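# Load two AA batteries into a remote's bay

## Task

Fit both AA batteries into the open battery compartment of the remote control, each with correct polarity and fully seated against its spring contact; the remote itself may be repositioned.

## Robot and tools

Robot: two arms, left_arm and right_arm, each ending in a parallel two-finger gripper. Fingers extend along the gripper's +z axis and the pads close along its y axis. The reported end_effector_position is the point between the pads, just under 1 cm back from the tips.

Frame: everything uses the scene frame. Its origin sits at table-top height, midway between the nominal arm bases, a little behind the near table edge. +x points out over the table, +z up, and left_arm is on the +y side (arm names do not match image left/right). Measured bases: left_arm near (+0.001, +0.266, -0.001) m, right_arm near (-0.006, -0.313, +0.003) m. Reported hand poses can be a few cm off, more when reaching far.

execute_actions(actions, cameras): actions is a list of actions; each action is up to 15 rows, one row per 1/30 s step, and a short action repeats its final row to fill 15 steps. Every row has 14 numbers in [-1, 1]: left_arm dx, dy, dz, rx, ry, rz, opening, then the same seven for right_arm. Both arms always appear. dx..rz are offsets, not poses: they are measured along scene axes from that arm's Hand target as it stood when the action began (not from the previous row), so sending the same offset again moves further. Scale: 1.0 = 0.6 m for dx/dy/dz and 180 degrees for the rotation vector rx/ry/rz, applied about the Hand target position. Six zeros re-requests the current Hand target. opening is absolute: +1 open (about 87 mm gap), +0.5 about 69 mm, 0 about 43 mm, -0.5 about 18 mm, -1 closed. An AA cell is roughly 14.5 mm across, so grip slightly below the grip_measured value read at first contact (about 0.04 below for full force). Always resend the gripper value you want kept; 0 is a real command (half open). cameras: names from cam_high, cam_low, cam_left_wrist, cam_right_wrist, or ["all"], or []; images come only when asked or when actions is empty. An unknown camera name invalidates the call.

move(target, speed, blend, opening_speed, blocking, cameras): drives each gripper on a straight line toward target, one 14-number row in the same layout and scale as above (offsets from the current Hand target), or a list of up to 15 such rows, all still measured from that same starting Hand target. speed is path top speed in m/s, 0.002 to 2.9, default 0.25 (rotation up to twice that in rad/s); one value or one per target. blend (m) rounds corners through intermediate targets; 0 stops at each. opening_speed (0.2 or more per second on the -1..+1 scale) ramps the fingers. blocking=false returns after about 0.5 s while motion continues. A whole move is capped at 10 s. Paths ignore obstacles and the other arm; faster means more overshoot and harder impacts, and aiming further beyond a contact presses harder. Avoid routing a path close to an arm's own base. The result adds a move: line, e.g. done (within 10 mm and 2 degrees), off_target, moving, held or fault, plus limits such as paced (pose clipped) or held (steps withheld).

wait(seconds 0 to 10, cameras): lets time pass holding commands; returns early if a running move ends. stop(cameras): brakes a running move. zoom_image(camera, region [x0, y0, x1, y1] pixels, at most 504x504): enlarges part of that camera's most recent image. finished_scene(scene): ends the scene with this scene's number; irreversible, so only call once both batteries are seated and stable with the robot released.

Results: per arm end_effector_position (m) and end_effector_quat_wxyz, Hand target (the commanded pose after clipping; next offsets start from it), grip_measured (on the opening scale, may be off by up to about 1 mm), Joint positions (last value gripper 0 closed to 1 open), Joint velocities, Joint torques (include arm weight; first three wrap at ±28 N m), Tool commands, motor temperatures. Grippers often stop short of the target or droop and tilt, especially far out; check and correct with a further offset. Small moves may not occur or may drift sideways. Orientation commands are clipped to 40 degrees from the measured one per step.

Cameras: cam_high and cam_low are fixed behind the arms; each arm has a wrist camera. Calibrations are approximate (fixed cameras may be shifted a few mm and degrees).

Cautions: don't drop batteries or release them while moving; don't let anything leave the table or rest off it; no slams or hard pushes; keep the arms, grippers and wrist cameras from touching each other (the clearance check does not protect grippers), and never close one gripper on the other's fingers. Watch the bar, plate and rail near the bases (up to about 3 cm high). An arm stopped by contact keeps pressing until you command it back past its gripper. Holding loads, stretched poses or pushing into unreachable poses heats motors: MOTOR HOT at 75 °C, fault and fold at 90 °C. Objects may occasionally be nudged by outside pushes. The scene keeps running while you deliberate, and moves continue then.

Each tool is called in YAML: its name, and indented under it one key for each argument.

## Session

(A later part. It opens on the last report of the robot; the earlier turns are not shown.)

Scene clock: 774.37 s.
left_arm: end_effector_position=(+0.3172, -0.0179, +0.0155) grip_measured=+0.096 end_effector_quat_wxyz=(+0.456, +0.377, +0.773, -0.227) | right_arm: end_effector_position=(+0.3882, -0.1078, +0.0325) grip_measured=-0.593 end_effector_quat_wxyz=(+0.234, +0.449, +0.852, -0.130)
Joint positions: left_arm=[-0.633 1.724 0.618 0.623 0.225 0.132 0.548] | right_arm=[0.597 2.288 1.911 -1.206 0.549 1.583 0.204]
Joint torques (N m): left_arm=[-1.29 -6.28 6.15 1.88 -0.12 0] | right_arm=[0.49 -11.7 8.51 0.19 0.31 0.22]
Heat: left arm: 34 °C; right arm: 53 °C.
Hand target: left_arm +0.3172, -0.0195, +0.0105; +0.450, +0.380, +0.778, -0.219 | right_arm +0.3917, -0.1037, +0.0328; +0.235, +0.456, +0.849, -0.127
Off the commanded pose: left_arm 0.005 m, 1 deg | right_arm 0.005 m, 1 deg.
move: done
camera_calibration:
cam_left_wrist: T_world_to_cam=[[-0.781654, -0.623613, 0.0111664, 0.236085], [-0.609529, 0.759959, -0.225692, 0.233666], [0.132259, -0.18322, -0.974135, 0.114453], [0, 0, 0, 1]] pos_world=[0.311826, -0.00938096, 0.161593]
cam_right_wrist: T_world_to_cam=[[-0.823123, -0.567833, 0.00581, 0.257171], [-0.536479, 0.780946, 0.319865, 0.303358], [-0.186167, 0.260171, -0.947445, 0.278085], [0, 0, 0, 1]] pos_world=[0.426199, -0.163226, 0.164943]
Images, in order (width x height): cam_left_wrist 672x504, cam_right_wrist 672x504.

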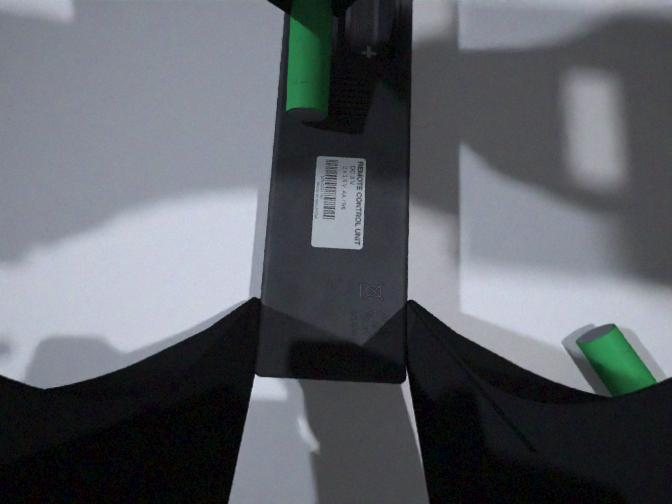

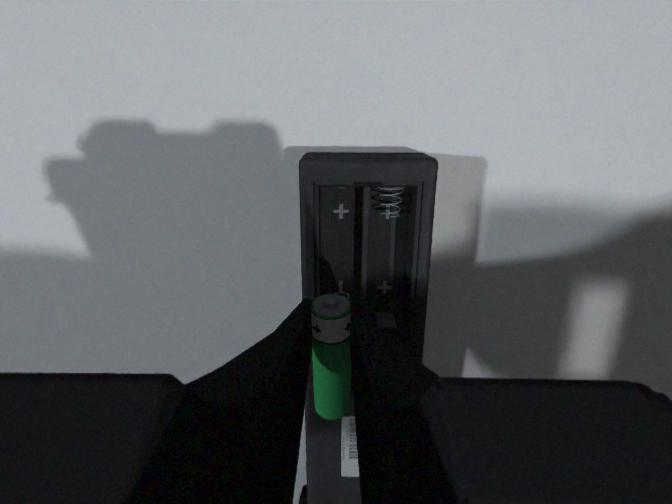

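execute_actions:
  actions: []
  cameras: ["cam_left_wrist", "cam_right_wrist"]

Scene clock: 804.93 s.
left_arm: end_effector_position=(+0.3172, -0.0179, +0.0155) grip_measured=+0.096 end_effector_quat_wxyz=(+0.456, +0.377, +0.773, -0.227) | right_arm: end_effector_position=(+0.3881, -0.1078, +0.0325) grip_measured=-0.593 end_effector_quat_wxyz=(+0.234, +0.450, +0.852, -0.130)
Joint positions: left_arm=[-0.633 1.724 0.618 0.623 0.225 0.132 0.548] | right_arm=[0.597 2.288 1.911 -1.207 0.548 1.583 0.204]
Joint velocities: within noise
Joint torques (N m): left_arm=[-1.28 -6.27 6.17 1.89 -0.12 -0.02] | right_arm=[0.47 -11.66 8.51 0.2 0.3 0.22]
Motor temperatures (°C): left_arm=[23 29 34 34 19 20 21] | right_arm=[23 50 35 21 20 22 25]
Heat: left arm: 34 °C; right arm: 50 °C.
Hand target: left_arm +0.3172, -0.0195, +0.0105; +0.450, +0.380, +0.778, -0.219 | right_arm +0.3917, -0.1038, +0.0328; +0.235, +0.457, +0.849, -0.127
Tool commands: left_gripper/opening=-0.05 right_gripper/opening=-0.7
Off the commanded pose: left_arm 0.005 m, 1 deg | right_arm 0.005 m, 1 deg.
camera_calibration:
cam_left_wrist: T_world_to_cam=[[-0.781654, -0.623613, 0.0111664, 0.236085], [-0.609529, 0.759959, -0.225692, 0.233666], [0.132259, -0.18322, -0.974135, 0.114453], [0, 0, 0, 1]] pos_world=[0.311826, -0.00938096, 0.161593]
cam_right_wrist: T_world_to_cam=[[-0.823345, -0.567509, 0.00602286, 0.257202], [-0.536036, 0.781084, 0.32027, 0.303073], [-0.186461, 0.260465, -0.947307, 0.278217], [0, 0, 0, 1]] pos_world=[0.426101, -0.163227, 0.164942]
Images, in order (width x height): cam_left_wrist 672x504, cam_right_wrist 672x504.

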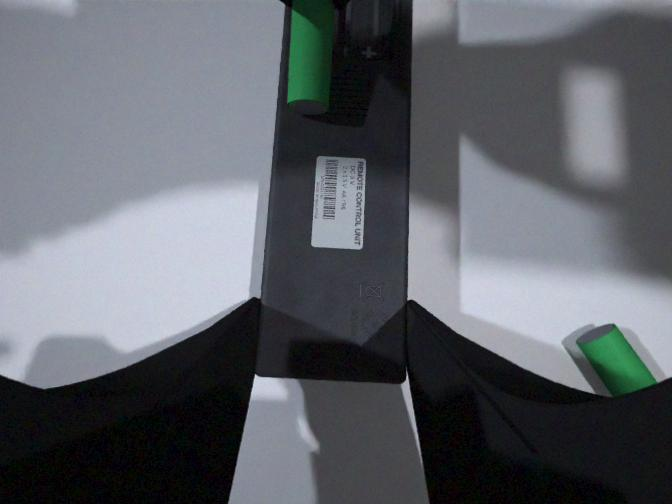

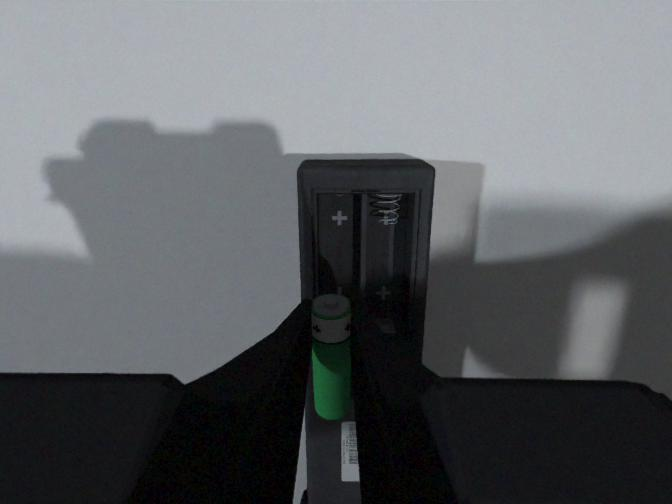

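move:
  target:
    - [0,0,0,0,0,0,-0.05,0.0,0.0,0.075,0,0,0,-0.7]
    - [0,0,0,0,0,0,-0.05,-0.062,-0.102,0.075,0,0,0,-0.7]
  speed: [0.08,0.15]
  blend: 0.01
  cameras: ["cam_right_wrist", "cam_high"]

Scene clock: 853.53 s.
left_arm: end_effector_position=(+0.3172, -0.0179, +0.0155) grip_measured=+0.096 end_effector_quat_wxyz=(+0.456, +0.377, +0.773, -0.227) | right_arm: end_effector_position=(+0.3497, -0.1679, +0.0646) grip_measured=-0.593 end_effector_quat_wxyz=(+0.220, +0.452, +0.851, -0.150)
Joint positions: left_arm=[-0.633 1.724 0.618 0.623 0.225 0.132 0.548] | right_arm=[0.524 2.038 1.641 -1.198 0.546 1.518 0.204]
Joint torques (N m): left_arm=[-1.31 -6.28 6.19 1.88 -0.13 -0.02] | right_arm=[0.31 -15.09 5.24 0.55 0.31 0.03]
Heat: left arm: 34 °C; right arm: 49 °C.
Hand target: left_arm +0.3172, -0.0195, +0.0105; +0.450, +0.380, +0.778, -0.219 | right_arm +0.3546, -0.1650, +0.0778; +0.235, +0.457, +0.849, -0.127
Off the commanded pose: left_arm 0.005 m, 1 deg | right_arm 0.014 m, 3 deg.
move: off_target (right_arm)
camera_calibration:
cam_right_wrist: T_world_to_cam=[[-0.832045, -0.552377, 0.0508037, 0.194022], [-0.509379, 0.797101, 0.324288, 0.312263], [-0.219625, 0.243943, -0.944593, 0.32573], [0, 0, 0, 1]] pos_world=[0.392033, -0.221192, 0.196563]
Images, in order (width x height): cam_high 672x504, cam_right_wrist 672x504.

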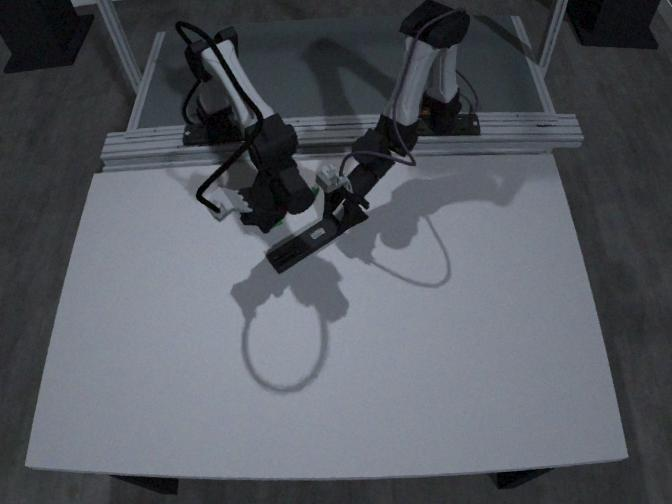

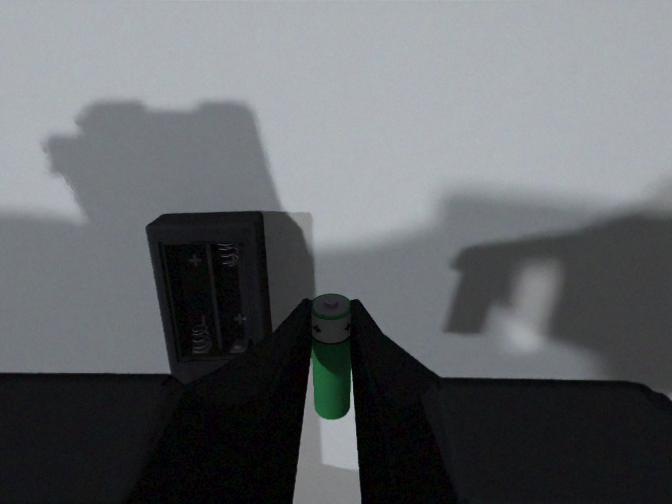

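move:
  target:
    - [0,0,0,0,0,0,-0.05,0.0,0.0,-0.075,0.0602,0.0399,0,-0.7]
    - [0,0,0,0,0,0,-0.05,0.0,0.0,-0.118,0.0602,0.0399,0,-0.7]
  speed: [0.12,0.04]
  blend: 0.005
  cameras: ["cam_right_wrist", "cam_left_wrist"]

Scene clock: 863.03 s.
left_arm: end_effector_position=(+0.3172, -0.0179, +0.0155) grip_measured=+0.096 end_effector_quat_wxyz=(+0.456, +0.377, +0.773, -0.227) | right_arm: end_effector_position=(+0.3517, -0.1651, +0.0130) grip_measured=-0.593 end_effector_quat_wxyz=(+0.137, +0.468, +0.870, -0.077)
Joint positions: left_arm=[-0.633 1.724 0.618 0.623 0.225 0.132 0.548] | right_arm=[0.425 2.051 1.483 -0.954 0.32 1.414 0.204]
Joint torques (N m): left_arm=[-1.29 -6.28 6.16 1.87 -0.12 -0.02] | right_arm=[-0.2 -9.95 5.33 0.74 0.17 0.01]
Heat: left arm: 34 °C; right arm: 48 °C.
Hand target: left_arm +0.3172, -0.0195, +0.0105; +0.450, +0.380, +0.778, -0.219 | right_arm +0.3546, -0.1650, +0.0071; +0.137, +0.468, +0.870, -0.075
Off the commanded pose: left_arm 0.005 m, 1 deg | right_arm 0.007 m, 0 deg.
move: done
camera_calibration:
cam_left_wrist: T_world_to_cam=[[-0.781654, -0.623613, 0.0111664, 0.236085], [-0.609529, 0.759959, -0.225692, 0.233666], [0.132259, -0.18322, -0.974135, 0.114453], [0, 0, 0, 1]] pos_world=[0.311826, -0.00938096, 0.161593]
cam_right_wrist: T_world_to_cam=[[-0.831865, -0.554976, -0.00147667, 0.200038], [-0.473506, 0.708355, 0.523475, 0.297988], [-0.28947, 0.43616, -0.85204, 0.331824], [0, 0, 0, 1]] pos_world=[0.403557, -0.244793, 0.127034]
Images, in order (width x height): cam_left_wrist 672x504, cam_right_wrist 672x504.

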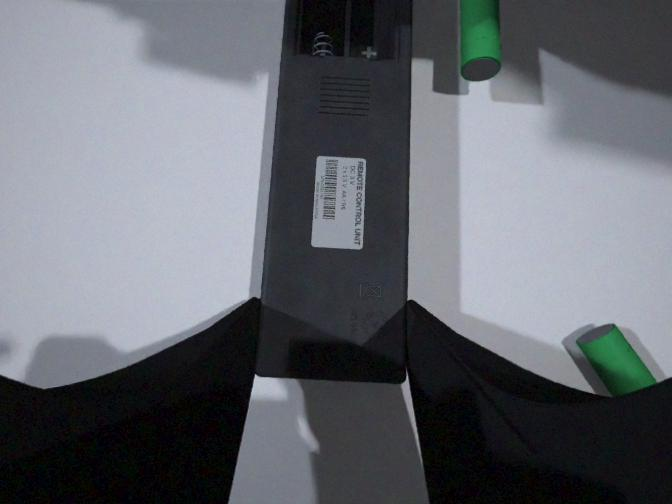

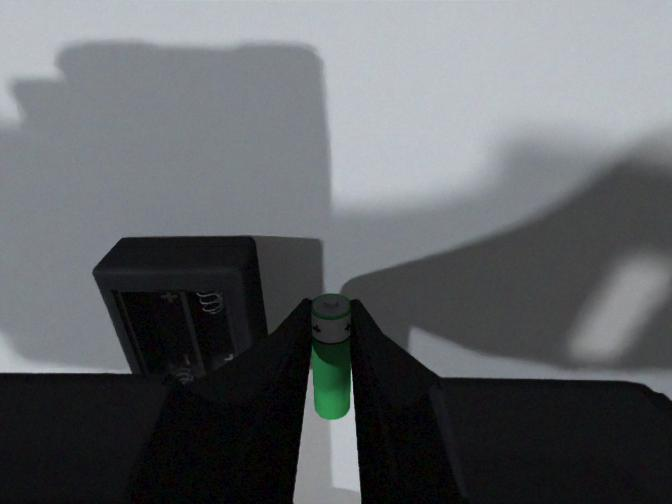

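move:
  target: [0,0,0,0,0,0,-0.05,0.0,0.0,-0.014,0,0,0,-0.7]
  speed: 0.03
  cameras: ["cam_right_wrist"]

zoom_image:
  camera: "cam_right_wrist"
  region: [250, 280, 420, 504]

Scene clock: 868.53 s.
left_arm: end_effector_position=(+0.3172, -0.0179, +0.0155) grip_measured=+0.096 end_effector_quat_wxyz=(+0.456, +0.377, +0.773, -0.227) | right_arm: end_effector_position=(+0.3520, -0.1649, +0.0049) grip_measured=-0.593 end_effector_quat_wxyz=(+0.138, +0.468, +0.870, -0.077)
Joint positions: left_arm=[-0.633 1.724 0.618 0.623 0.225 0.132 0.548] | right_arm=[0.425 2.062 1.466 -0.924 0.319 1.414 0.204]
Joint torques (N m): left_arm=[-1.32 -6.28 6.15 1.88 -0.12 -0.01] | right_arm=[-0.24 -9.89 5.22 0.72 0.17 0.01]
Heat: left arm: 34 °C; right arm: 47 °C.
Hand target: left_arm +0.3172, -0.0195, +0.0105; +0.450, +0.380, +0.778, -0.219 | right_arm +0.3546, -0.1650, -0.0014; +0.137, +0.468, +0.870, -0.075
Off the commanded pose: left_arm 0.005 m, 1 deg | right_arm 0.007 m, 0 deg.
move: done
camera_calibration:
cam_right_wrist: T_world_to_cam=[[-0.831839, -0.55501, -0.00273719, 0.200293], [-0.474038, 0.707896, 0.523613, 0.302237], [-0.288673, 0.436859, -0.851952, 0.324834], [0, 0, 0, 1]] pos_world=[0.403654, -0.244695, 0.119036]
Images, in order (width x height): cam_right_wrist 672x504.

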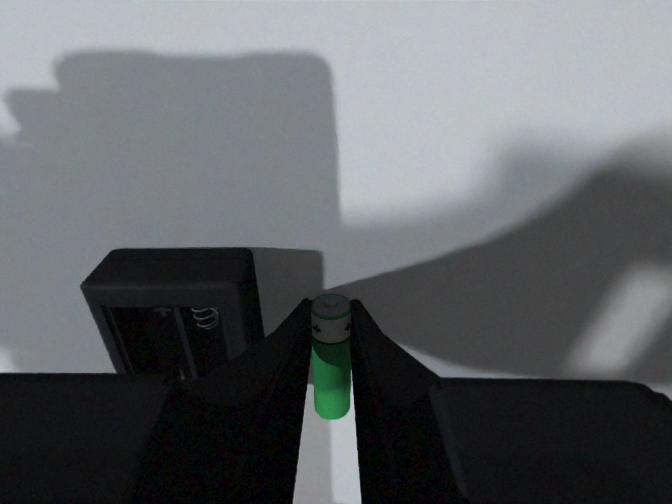

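Scaled by 2.250.

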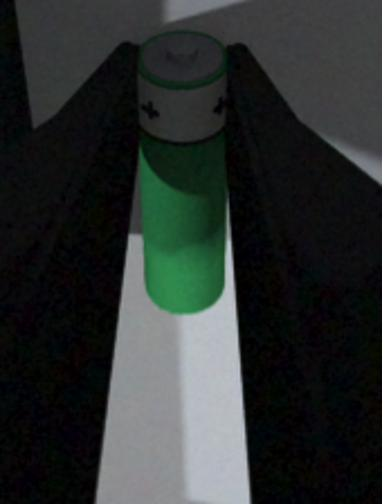

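move:
  target: [0,0,0,0,0,0,-0.05,0.0,0.0,0.0,0,0,0,-0.45]
  speed: 0.05
  opening_speed: 0.4
  cameras: ["cam_right_wrist", "cam_left_wrist"]

zoom_image:
  camera: "cam_right_wrist"
  region: [250, 280, 420, 504]

Scene clock: 873.83 s.
left_arm: end_effector_position=(+0.3172, -0.0179, +0.0155) grip_measured=+0.096 end_effector_quat_wxyz=(+0.456, +0.377, +0.773, -0.227) | right_arm: end_effector_position=(+0.3521, -0.1648, +0.0049) grip_measured=-0.450 end_effector_quat_wxyz=(+0.138, +0.468, +0.870, -0.077)
Joint positions: left_arm=[-0.633 1.724 0.618 0.623 0.225 0.132 0.548] | right_arm=[0.425 2.062 1.466 -0.924 0.319 1.414 0.275]
Joint torques (N m): left_arm=[-1.31 -6.28 6.16 1.88 -0.12 -0.01] | right_arm=[-0.16 -9.89 5.23 0.73 0.17 0.01]
Heat: left arm: 34 °C; right arm: 46 °C.
Hand target: left_arm +0.3172, -0.0195, +0.0105; +0.450, +0.380, +0.778, -0.219 | right_arm +0.3545, -0.1650, -0.0014; +0.137, +0.468, +0.870, -0.075
Off the commanded pose: left_arm 0.005 m, 1 deg | right_arm 0.007 m, 0 deg.
move: done
camera_calibration:
cam_left_wrist: T_world_to_cam=[[-0.781654, -0.623613, 0.0111664, 0.236085], [-0.609529, 0.759959, -0.225692, 0.233666], [0.132259, -0.18322, -0.974135, 0.114453], [0, 0, 0, 1]] pos_world=[0.311826, -0.00938096, 0.161593]
cam_right_wrist: T_world_to_cam=[[-0.831863, -0.554974, -0.00297051, 0.200477], [-0.474116, 0.70786, 0.523592, 0.302239], [-0.288477, 0.436965, -0.851964, 0.324768], [0, 0, 0, 1]] pos_world=[0.403754, -0.244595, 0.119037]
Images, in order (width x height): cam_left_wrist 672x504, cam_right_wrist 672x504.

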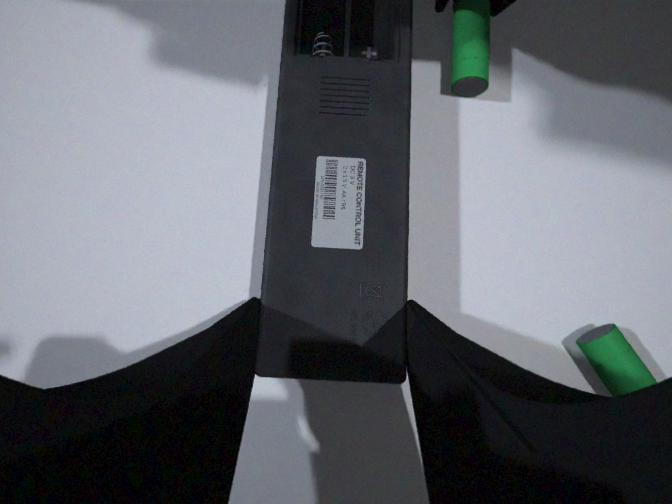

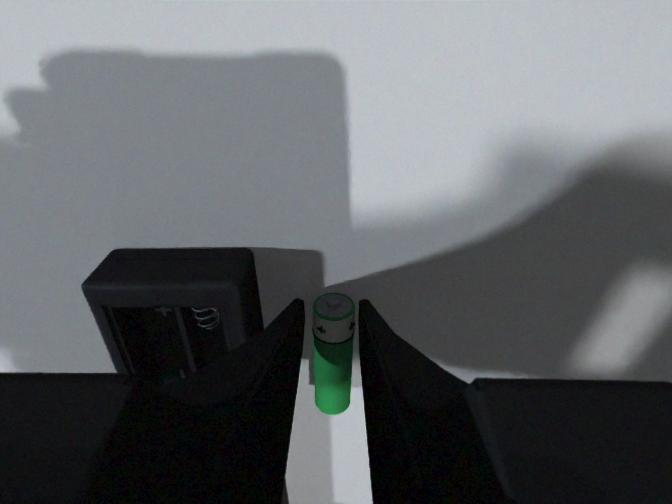

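Scaled by 2.250.

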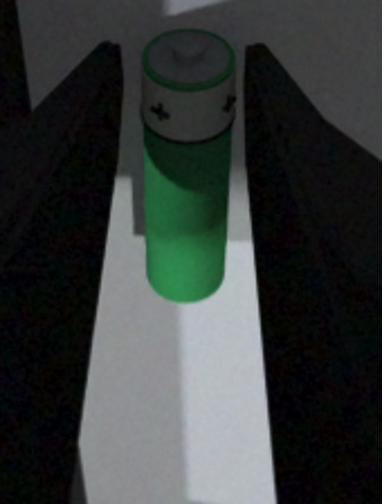

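move:
  target: [0,0,0,0,0,0,-0.05,0.0,0.0,0.02,0.0765,0.0506,0,-0.45]
  speed: 0.12
  cameras: ["cam_right_wrist"]

zoom_image:
  camera: "cam_right_wrist"
  region: [250, 250, 420, 474]

Scene clock: 882.83 s.
left_arm: end_effector_position=(+0.3172, -0.0179, +0.0155) grip_measured=+0.096 end_effector_quat_wxyz=(+0.456, +0.377, +0.773, -0.227) | right_arm: end_effector_position=(+0.3509, -0.1659, +0.0101) grip_measured=-0.450 end_effector_quat_wxyz=(+0.015, +0.475, +0.880, -0.008)
Joint positions: left_arm=[-0.633 1.724 0.618 0.623 0.225 0.132 0.548] | right_arm=[0.295 2.099 1.533 -0.99 0.038 1.294 0.275]
Joint torques (N m): left_arm=[-1.32 -6.27 6.17 1.89 -0.12 -0.02] | right_arm=[-0.14 -9.98 8.12 0.26 0.02 -0.01]
Motor temperatures (°C): left_arm=[23 29 34 34 19 20 21] | right_arm=[23 45 33 21 20 22 24]
Heat: left arm: 34 °C; right arm: 45 °C.
Hand target: left_arm +0.3172, -0.0195, +0.0105; +0.450, +0.380, +0.778, -0.219 | right_arm +0.3545, -0.1649, +0.0107; +0.011, +0.474, +0.881, -0.007
Off the commanded pose: left_arm 0.005 m, 1 deg | right_arm 0.004 m, 1 deg.
move: done
camera_calibration:
cam_right_wrist: T_world_to_cam=[[-0.834068, -0.551602, -0.00808636, 0.200267], [-0.375983, 0.557668, 0.740029, 0.238299], [-0.403692, 0.620275, -0.672526, 0.398418], [0, 0, 0, 1]] pos_world=[0.417471, -0.269553, 0.0932179]
Images, in order (width x height): cam_right_wrist 672x504.

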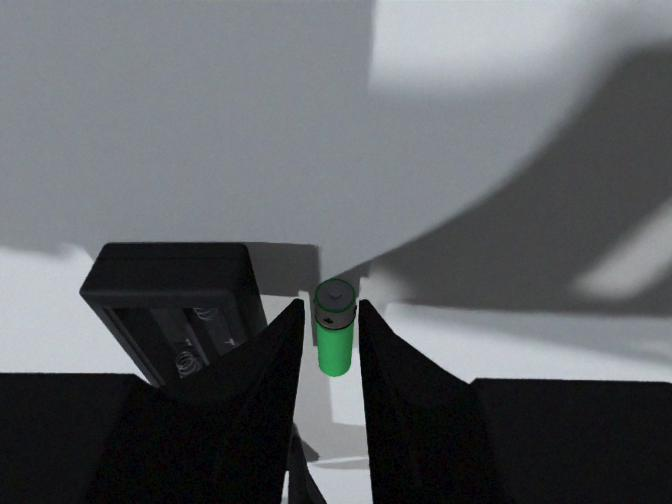

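Scaled by 2.250.

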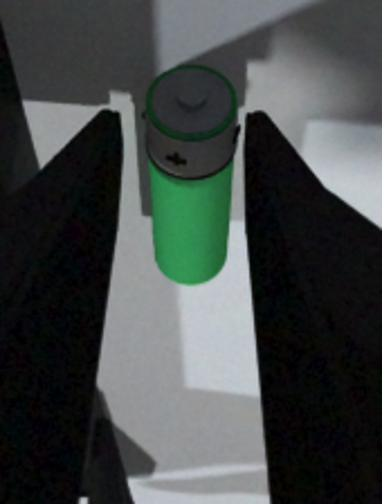

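move:
  target:
    - [0,0,0,0,0,0,-0.05,0.0,0.0,0.0,0,0,0,-0.72]
  speed: 0.05
  opening_speed: 0.5
  cameras: ["cam_right_wrist", "cam_left_wrist"]

zoom_image:
  camera: "cam_right_wrist"
  region: [250, 250, 420, 474]

Scene clock: 889.50 s.
left_arm: end_effector_position=(+0.3172, -0.0179, +0.0155) grip_measured=+0.096 end_effector_quat_wxyz=(+0.456, +0.377, +0.773, -0.227) | right_arm: end_effector_position=(+0.3508, -0.1659, +0.0102) grip_measured=-0.609 end_effector_quat_wxyz=(+0.015, +0.475, +0.880, -0.008)
Joint positions: left_arm=[-0.633 1.724 0.618 0.623 0.225 0.132 0.548] | right_arm=[0.295 2.099 1.533 -0.99 0.038 1.294 0.196]
Joint torques (N m): left_arm=[-1.32 -6.3 6.12 1.88 -0.12 -0.01] | right_arm=[-0.13 -9.95 8.12 0.27 0 0]
Heat: left arm: 34 °C; right arm: 45 °C.
Hand target: left_arm +0.3172, -0.0195, +0.0105; +0.450, +0.380, +0.778, -0.219 | right_arm +0.3546, -0.1650, +0.0107; +0.011, +0.474, +0.881, -0.007
Off the commanded pose: left_arm 0.005 m, 1 deg | right_arm 0.004 m, 1 deg.
move: done
camera_calibration:
cam_left_wrist: T_world_to_cam=[[-0.781654, -0.623613, 0.0111664, 0.236085], [-0.609529, 0.759959, -0.225692, 0.233666], [0.132259, -0.18322, -0.974135, 0.114453], [0, 0, 0, 1]] pos_world=[0.311826, -0.00938096, 0.161593]
cam_right_wrist: T_world_to_cam=[[-0.833872, -0.551902, -0.00786532, 0.200057], [-0.375852, 0.557326, 0.740354, 0.23803], [-0.404219, 0.620316, -0.672172, 0.398514], [0, 0, 0, 1]] pos_world=[0.417372, -0.269453, 0.093217]
Images, in order (width x height): cam_left_wrist 672x504, cam_right_wrist 672x504.

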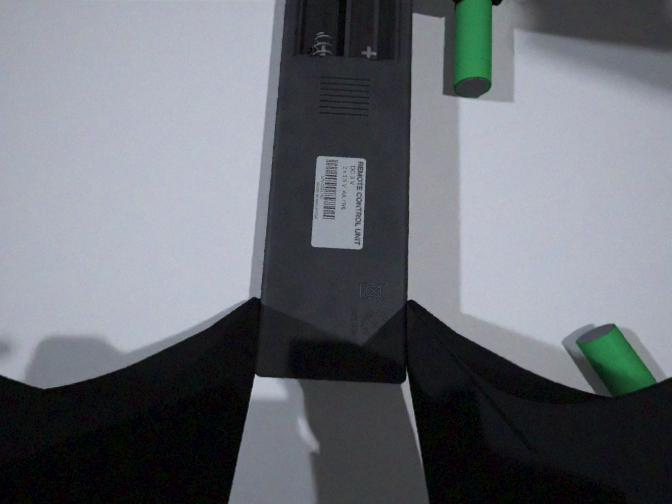

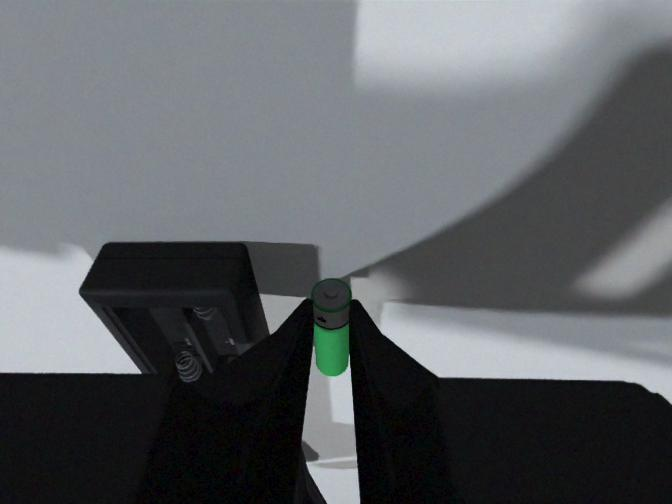

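Scaled by 2.250.

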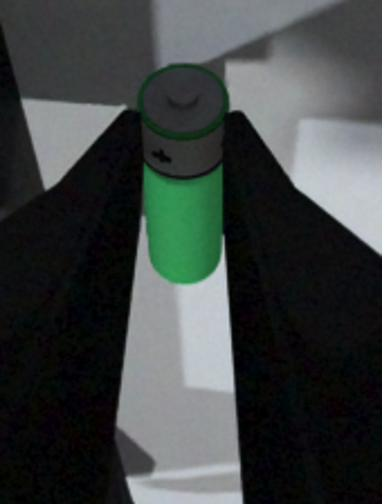

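move:
  target:
    - [0,0,0,0,0,0,-0.05,0.0,0.0,0.1,0,0,0,-0.72]
    - [0,0,0,0,0,0,-0.05,0.094,0.0433,0.09,-0.088,-0.0583,0,-0.72]
  speed: [0.12,0.15]
  blend: 0.01
  cameras: ["cam_right_wrist", "cam_left_wrist"]

Scene clock: 912.33 s.
left_arm: end_effector_position=(+0.3172, -0.0179, +0.0155) grip_measured=+0.096 end_effector_quat_wxyz=(+0.456, +0.377, +0.773, -0.227) | right_arm: end_effector_position=(+0.4069, -0.1399, +0.0642) grip_measured=-0.609 end_effector_quat_wxyz=(+0.148, +0.462, +0.871, -0.080)
Joint positions: left_arm=[-0.633 1.724 0.618 0.623 0.225 0.132 0.548] | right_arm=[0.433 2.255 2.012 -1.271 0.34 1.408 0.196]
Joint torques (N m): left_arm=[-1.31 -6.28 6.16 1.89 -0.12 -0.02] | right_arm=[0.81 -11.55 8.51 0.37 0.4 0.22]
Heat: left arm: 34 °C; right arm: 44 °C.
Hand target: left_arm +0.3172, -0.0195, +0.0105; +0.450, +0.380, +0.778, -0.219 | right_arm +0.4109, -0.1389, +0.0647; +0.156, +0.466, +0.867, -0.085
Off the commanded pose: left_arm 0.005 m, 1 deg | right_arm 0.004 m, 1 deg.
move: done
camera_calibration:
cam_left_wrist: T_world_to_cam=[[-0.781654, -0.623613, 0.0111664, 0.236085], [-0.609529, 0.759959, -0.225692, 0.233666], [0.132259, -0.18322, -0.974135, 0.114453], [0, 0, 0, 1]] pos_world=[0.311826, -0.00938096, 0.161593]
cam_right_wrist: T_world_to_cam=[[-0.824645, -0.565628, -0.00509724, 0.255716], [-0.490352, 0.710348, 0.504936, 0.287706], [-0.281985, 0.418892, -0.863142, 0.375742], [0, 0, 0, 1]] pos_world=[0.457906, -0.217127, 0.180349]
Images, in order (width x height): cam_left_wrist 672x504, cam_right_wrist 672x504.

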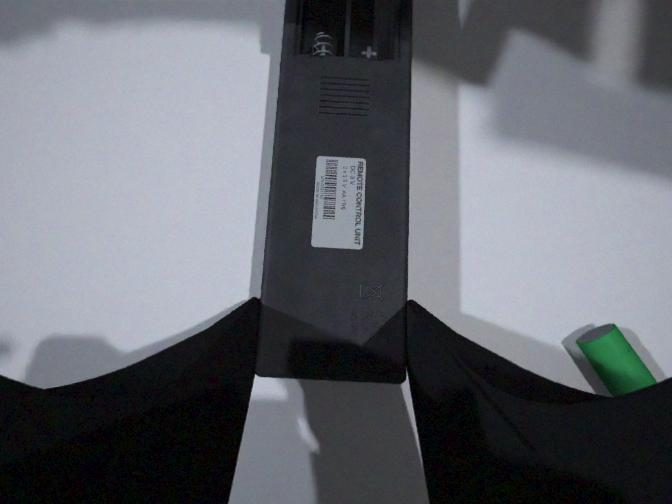

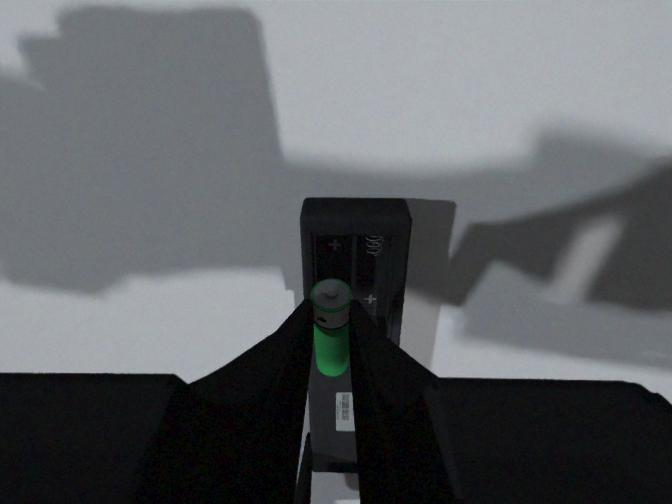

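move:
  target: [0,0,0,0,0,0,-0.05,-0.0037,0.0055,-0.06,0,0,0,-0.72]
  speed: 0.08
  cameras: ["cam_right_wrist", "cam_left_wrist"]

zoom_image:
  camera: "cam_left_wrist"
  region: [280, 0, 430, 90]

zoom_image:
  camera: "cam_right_wrist"
  region: [250, 200, 420, 420]

Scene clock: 923.47 s.
left_arm: end_effector_position=(+0.3173, -0.0178, +0.0155) grip_measured=+0.096 end_effector_quat_wxyz=(+0.457, +0.377, +0.773, -0.227) | right_arm: end_effector_position=(+0.4007, -0.1399, +0.0348) grip_measured=-0.609 end_effector_quat_wxyz=(+0.141, +0.460, +0.872, -0.091)
Joint positions: left_arm=[-0.633 1.724 0.618 0.623 0.225 0.132 0.548] | right_arm=[0.44 2.27 1.921 -1.193 0.343 1.417 0.196]
Joint torques (N m): left_arm=[-1.29 -6.27 6.16 1.88 -0.12 -0.01] | right_arm=[0.92 -12.1 5.57 0.87 0.38 0.23]
Heat: left arm: 34 °C; right arm: 45 °C.
Hand target: left_arm +0.3172, -0.0195, +0.0105; +0.450, +0.380, +0.778, -0.219 | right_arm +0.4087, -0.1357, +0.0286; +0.156, +0.466, +0.867, -0.085
Off the commanded pose: left_arm 0.005 m, 1 deg | right_arm 0.011 m, 2 deg.
move: off_target (right_arm)
camera_calibration:
cam_left_wrist: T_world_to_cam=[[-0.781494, -0.623815, 0.0110147, 0.236136], [-0.60971, 0.75984, -0.225601, 0.233768], [0.132364, -0.183022, -0.974157, 0.114413], [0, 0, 0, 1]] pos_world=[0.311925, -0.0093813, 0.161593]
cam_right_wrist: T_world_to_cam=[[-0.825216, -0.56441, 0.0214495, 0.25004], [-0.477833, 0.717873, 0.506295, 0.29558], [-0.301156, 0.407554, -0.862093, 0.35462], [0, 0, 0, 1]] pos_world=[0.454371, -0.215591, 0.150702]
Images, in order (width x height): cam_left_wrist 672x504, cam_right_wrist 672x504.

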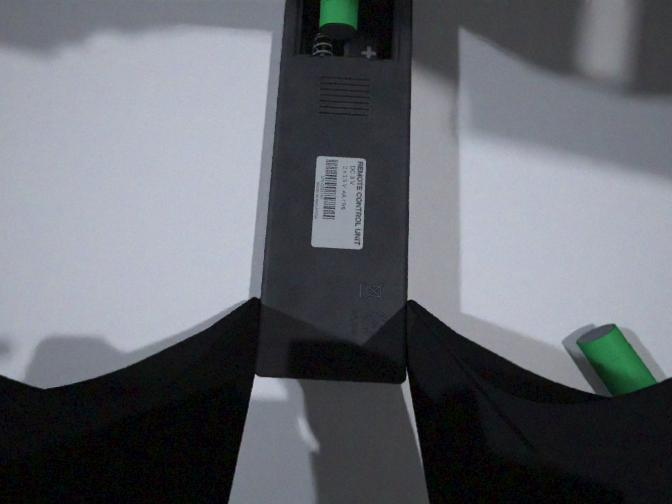

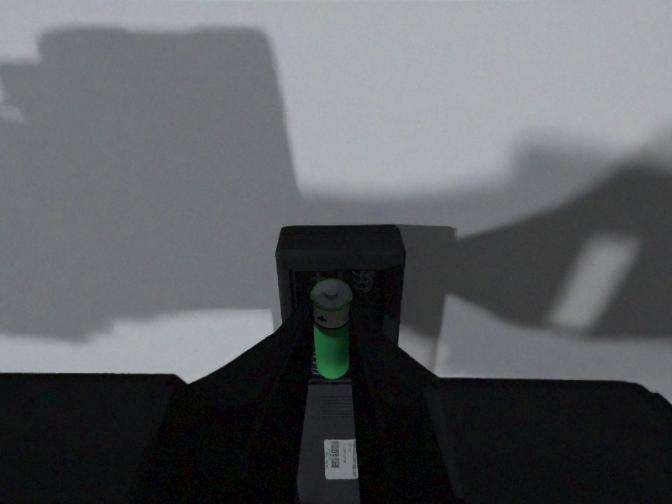

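Scaled by 3.360.

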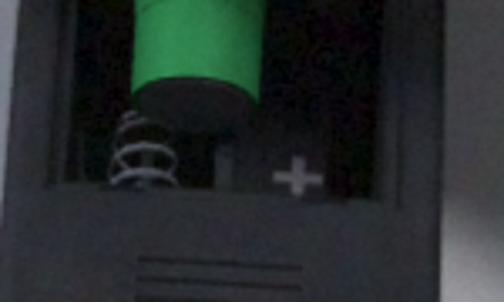

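Scaled by 2.291.

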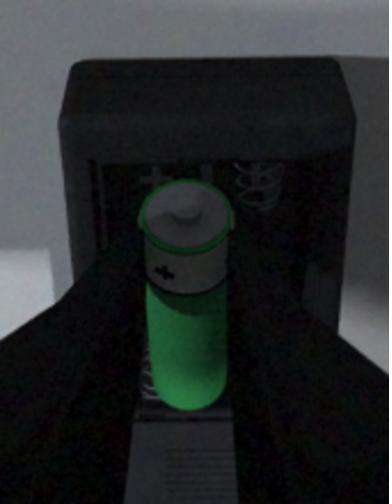

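move:
  target:
    - [0,0,0,0,0,0,-0.05,0.0105,0.011,0.022,0,0,0,-0.72]
    - [0,0,0,0,0,0,-0.05,0.0075,0.009,-0.004,0,0,0,-0.72]
  speed: [0.08,0.05]
  blend: 0.003
  cameras: ["cam_right_wrist", "cam_left_wrist"]

zoom_image:
  camera: "cam_left_wrist"
  region: [280, 0, 430, 90]

zoom_image:
  camera: "cam_right_wrist"
  region: [250, 200, 420, 420]

Scene clock: 936.00 s.
left_arm: end_effector_position=(+0.3178, -0.0173, +0.0154) grip_measured=+0.096 end_effector_quat_wxyz=(+0.457, +0.376, +0.774, -0.225) | right_arm: end_effector_position=(+0.4071, -0.1337, +0.0361) grip_measured=-0.610 end_effector_quat_wxyz=(+0.145, +0.460, +0.872, -0.086)
Joint positions: left_arm=[-0.633 1.724 0.618 0.623 0.221 0.132 0.548] | right_arm=[0.446 2.294 1.967 -1.205 0.345 1.421 0.195]
Joint torques (N m): left_arm=[-1.33 -6.27 6.16 1.88 -0.07 -0.01] | right_arm=[0.88 -11.59 5.33 0.86 0.36 0.25]
Heat: left arm: 34 °C; right arm: 46 °C.
Hand target: left_arm +0.3172, -0.0195, +0.0105; +0.450, +0.380, +0.778, -0.219 | right_arm +0.4132, -0.1303, +0.0263; +0.156, +0.466, +0.867, -0.085
Off the commanded pose: left_arm 0.005 m, 1 deg | right_arm 0.012 m, 1 deg.
move: off_target (right_arm)
camera_calibration:
cam_left_wrist: T_world_to_cam=[[-0.779228, -0.626675, 0.00902369, 0.236076], [-0.612202, 0.757992, -0.225071, 0.234451], [0.134206, -0.180906, -0.974301, 0.113782], [0, 0, 0, 1]] pos_world=[0.312218, -0.00918498, 0.161496]
cam_right_wrist: T_world_to_cam=[[-0.824015, -0.566488, 0.0095588, 0.258499], [-0.485415, 0.714586, 0.503724, 0.296183], [-0.292184, 0.410436, -0.863811, 0.352032], [0, 0, 0, 1]] pos_world=[0.459637, -0.209698, 0.152424]
Images, in order (width x height): cam_left_wrist 672x504, cam_right_wrist 672x504.

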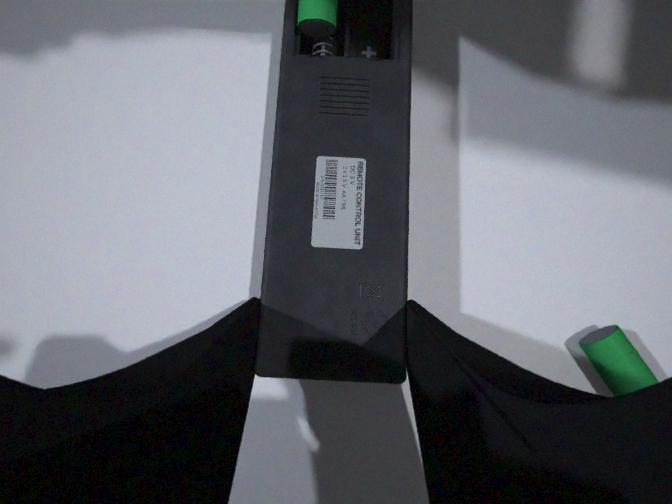

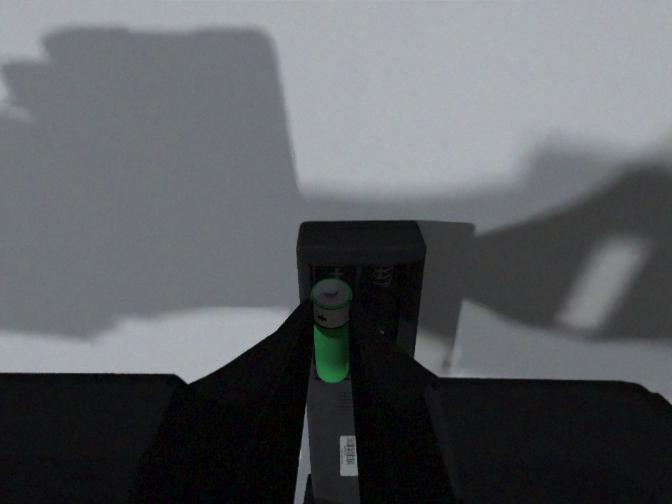

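Scaled by 3.360.

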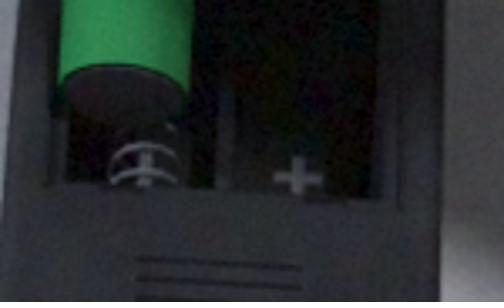

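Scaled by 2.291.

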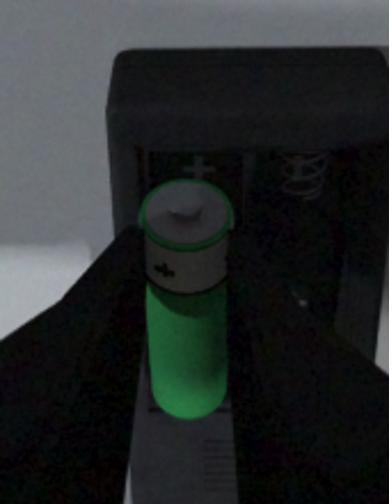

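move:
  target:
    - [0,0,0,0,0,0,-0.05,-0.003,-0.0023,0.025,0,0,0,-0.72]
    - [0,0,0,0,0,0,-0.05,-0.0035,-0.0023,-0.007,0,0,0,-0.72]
  speed: [0.08,0.05]
  blend: 0.003
  cameras: ["cam_right_wrist", "cam_left_wrist"]

zoom_image:
  camera: "cam_left_wrist"
  region: [280, 0, 430, 90]

zoom_image:
  camera: "cam_right_wrist"
  region: [250, 200, 420, 420]

Scene clock: 957.87 s.
left_arm: end_effector_position=(+0.3178, -0.0173, +0.0154) grip_measured=+0.096 end_effector_quat_wxyz=(+0.457, +0.376, +0.774, -0.225) | right_arm: end_effector_position=(+0.4068, -0.1342, +0.0282) grip_measured=-0.614 end_effector_quat_wxyz=(+0.147, +0.461, +0.871, -0.086)
Joint positions: left_arm=[-0.633 1.724 0.618 0.623 0.221 0.132 0.548] | right_arm=[0.446 2.294 1.936 -1.172 0.347 1.424 0.193]
Joint torques (N m): left_arm=[-1.31 -6.28 6.13 1.89 -0.08 -0.01] | right_arm=[0.8 -12.38 5.35 0.75 0.35 0.22]
Heat: left arm: 34 °C; right arm: 47 °C.
Hand target: left_arm +0.3172, -0.0195, +0.0105; +0.450, +0.380, +0.778, -0.219 | right_arm +0.4112, -0.1317, +0.0221; +0.156, +0.466, +0.867, -0.085
Off the commanded pose: left_arm 0.005 m, 1 deg | right_arm 0.008 m, 1 deg.
move: done
camera_calibration:
cam_left_wrist: T_world_to_cam=[[-0.779228, -0.626675, 0.00902369, 0.236076], [-0.612202, 0.757992, -0.225071, 0.234451], [0.134206, -0.180906, -0.974301, 0.113782], [0, 0, 0, 1]] pos_world=[0.312218, -0.00918498, 0.161496]
cam_right_wrist: T_world_to_cam=[[-0.825523, -0.564314, 0.00786953, 0.258962], [-0.484951, 0.716419, 0.501565, 0.300583], [-0.288678, 0.410237, -0.865084, 0.343928], [0, 0, 0, 1]] pos_world=[0.458831, -0.210299, 0.144728]
Images, in order (width x height): cam_left_wrist 672x504, cam_right_wrist 672x504.

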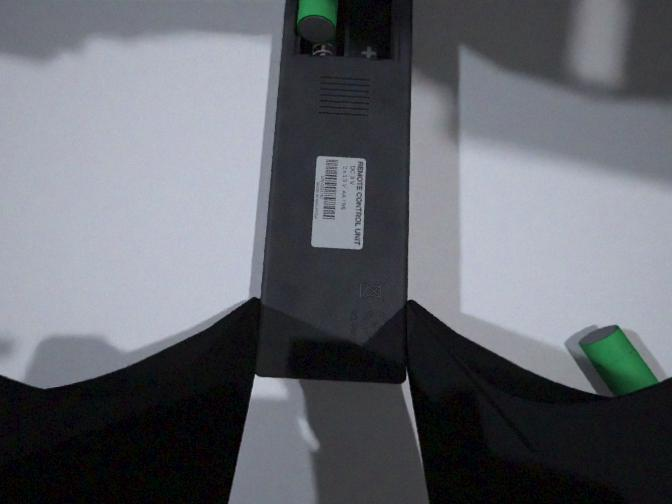

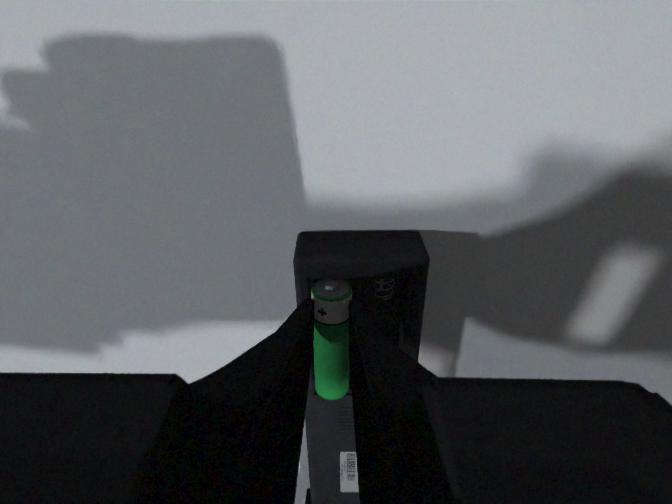

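Scaled by 3.360.

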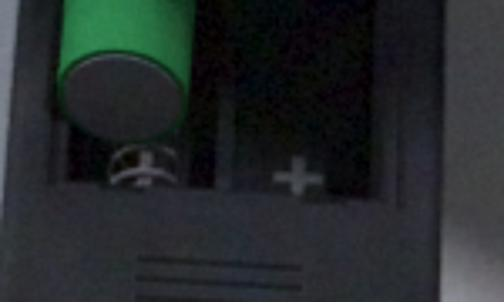

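Scaled by 2.291.

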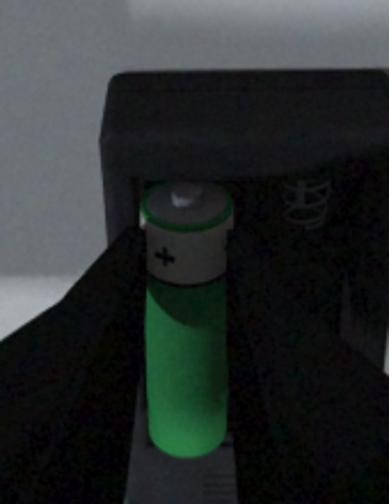

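move:
  target:
    - [0,0,0,0,0,0,-0.05,0.002,0.002,0.035,0,0,0,-0.72]
    - [0,0,0,0,0,0,-0.05,-0.002,-0.002,0.035,-0.0463,-0.0307,0,-0.72]
  speed: [0.08,0.1]
  blend: 0.003
  cameras: ["cam_right_wrist", "cam_left_wrist"]

zoom_image:
  camera: "cam_left_wrist"
  region: [280, 0, 430, 90]

zoom_image:
  camera: "cam_right_wrist"
  region: [250, 200, 420, 420]

Scene clock: 974.93 s.
left_arm: end_effector_position=(+0.3178, -0.0173, +0.0154) grip_measured=+0.096 end_effector_quat_wxyz=(+0.457, +0.376, +0.774, -0.225) | right_arm: end_effector_position=(+0.4086, -0.1323, +0.0383) grip_measured=-0.614 end_effector_quat_wxyz=(+0.218, +0.452, +0.856, -0.125)
Joint positions: left_arm=[-0.633 1.724 0.618 0.623 0.221 0.132 0.548] | right_arm=[0.514 2.294 1.952 -1.2 0.514 1.49 0.193]
Joint torques (N m): left_arm=[-1.32 -6.3 6.15 1.88 -0.08 -0.01] | right_arm=[0.8 -14.61 5.39 0.44 0.51 0.21]
Heat: left arm: 34 °C; right arm: 48 °C.
Hand target: left_arm +0.3172, -0.0195, +0.0105; +0.450, +0.380, +0.778, -0.219 | right_arm +0.4099, -0.1328, +0.0431; +0.231, +0.457, +0.850, -0.125
Off the commanded pose: left_arm 0.005 m, 1 deg | right_arm 0.005 m, 2 deg.
move: done
camera_calibration:
cam_left_wrist: T_world_to_cam=[[-0.779228, -0.626675, 0.00902369, 0.236076], [-0.612202, 0.757992, -0.225071, 0.234451], [0.134206, -0.180906, -0.974301, 0.113782], [0, 0, 0, 1]] pos_world=[0.312218, -0.00918498, 0.161496]
cam_right_wrist: T_world_to_cam=[[-0.824946, -0.565112, 0.0106072, 0.261007], [-0.525926, 0.774345, 0.351841, 0.325102], [-0.207043, 0.284671, -0.936, 0.305121], [0, 0, 0, 1]] pos_world=[0.449469, -0.191102, 0.16844]
Images, in order (width x height): cam_left_wrist 672x504, cam_right_wrist 672x504.

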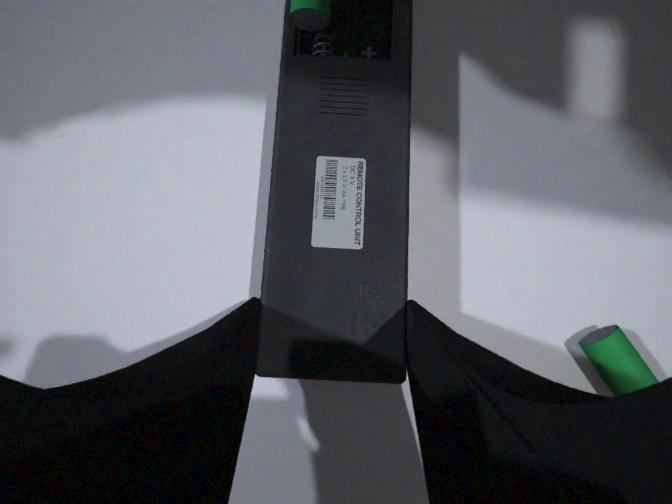

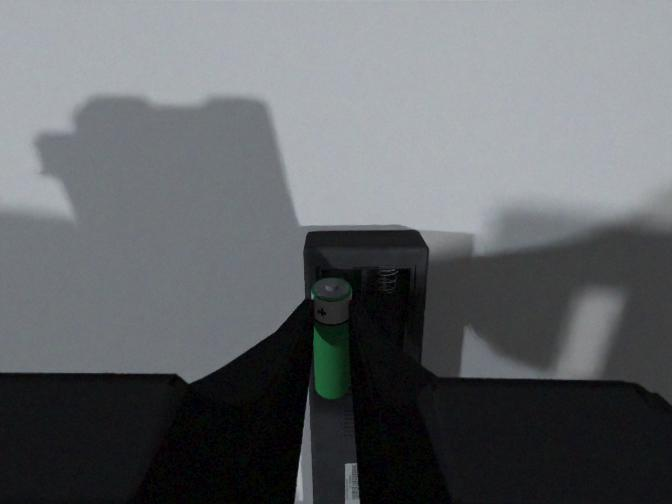

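Scaled by 3.360.

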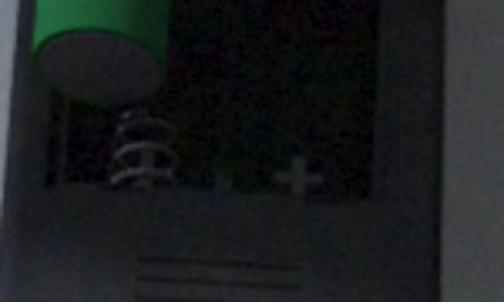

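Scaled by 2.291.

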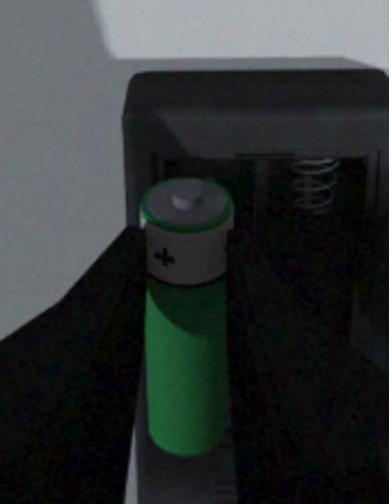

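move:
  target:
    - [0,0,0,0,0,0,-0.05,0.0035,0.0023,0.037,0,0,0,-0.72]
    - [0,0,0,0,0,0,-0.05,0.0035,0.0023,-0.008,0,0,0,-0.72]
  speed: [0.1,0.06]
  cameras: ["cam_right_wrist", "cam_left_wrist"]

zoom_image:
  camera: "cam_left_wrist"
  region: [280, 0, 430, 90]

zoom_image:
  camera: "cam_right_wrist"
  region: [250, 200, 420, 420]

Scene clock: 990.13 s.
left_arm: end_effector_position=(+0.3178, -0.0173, +0.0154) grip_measured=+0.096 end_effector_quat_wxyz=(+0.457, +0.376, +0.774, -0.225) | right_arm: end_effector_position=(+0.4076, -0.1333, +0.0397) grip_measured=-0.614 end_effector_quat_wxyz=(+0.217, +0.452, +0.855, -0.128)
Joint positions: left_arm=[-0.633 1.724 0.618 0.623 0.221 0.132 0.548] | right_arm=[0.514 2.294 1.958 -1.212 0.516 1.491 0.193]
Joint torques (N m): left_arm=[-1.33 -6.27 6.15 1.88 -0.08 -0.02] | right_arm=[0.84 -13.23 5.38 0.66 0.49 0.22]
Motor temperatures (°C): left_arm=[23 29 34 34 19 20 21] | right_arm=[23 51 33 21 20 22 25]
Heat: left arm: 34 °C; right arm: 51 °C.
Hand target: left_arm +0.3172, -0.0195, +0.0105; +0.450, +0.380, +0.778, -0.219 | right_arm +0.4120, -0.1314, +0.0383; +0.231, +0.457, +0.850, -0.125
Off the commanded pose: left_arm 0.005 m, 1 deg | right_arm 0.005 m, 2 deg.
move: done
camera_calibration:
cam_left_wrist: T_world_to_cam=[[-0.779228, -0.626675, 0.00902369, 0.236076], [-0.612202, 0.757992, -0.225071, 0.234451], [0.134206, -0.180906, -0.974301, 0.113782], [0, 0, 0, 1]] pos_world=[0.312218, -0.00918498, 0.161496]
cam_right_wrist: T_world_to_cam=[[-0.825647, -0.563945, 0.0165043, 0.259767], [-0.523473, 0.776648, 0.35042, 0.32423], [-0.210436, 0.280684, -0.936447, 0.307368], [0, 0, 0, 1]] pos_world=[0.448882, -0.191591, 0.16993]
Images, in order (width x height): cam_left_wrist 672x504, cam_right_wrist 672x504.

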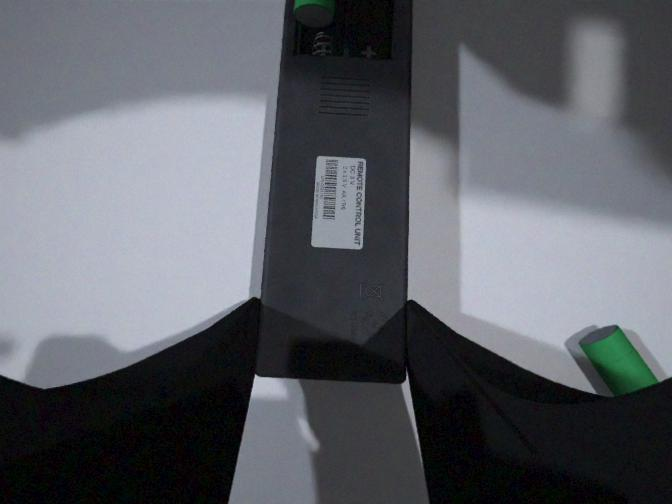

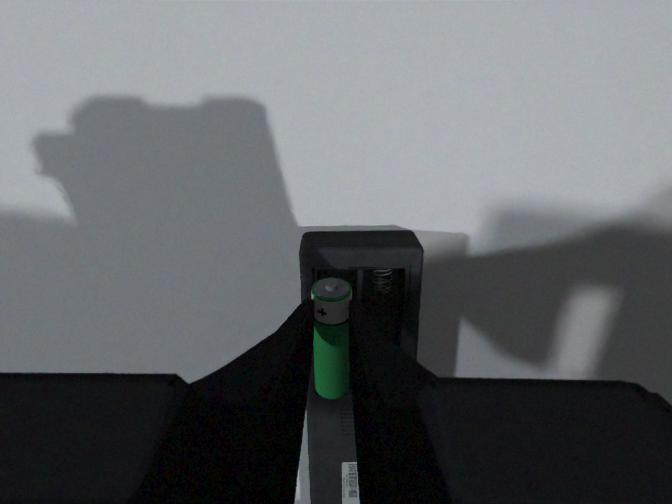

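Scaled by 3.360.

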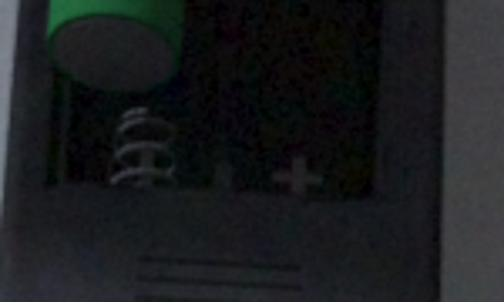

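Scaled by 2.291.

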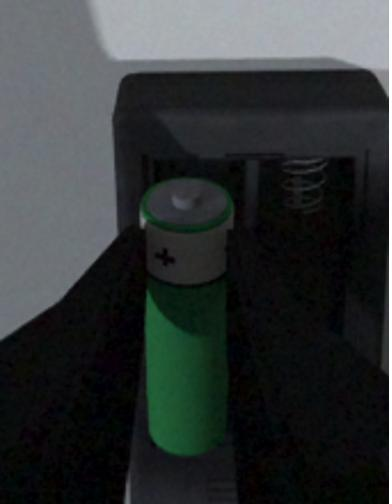

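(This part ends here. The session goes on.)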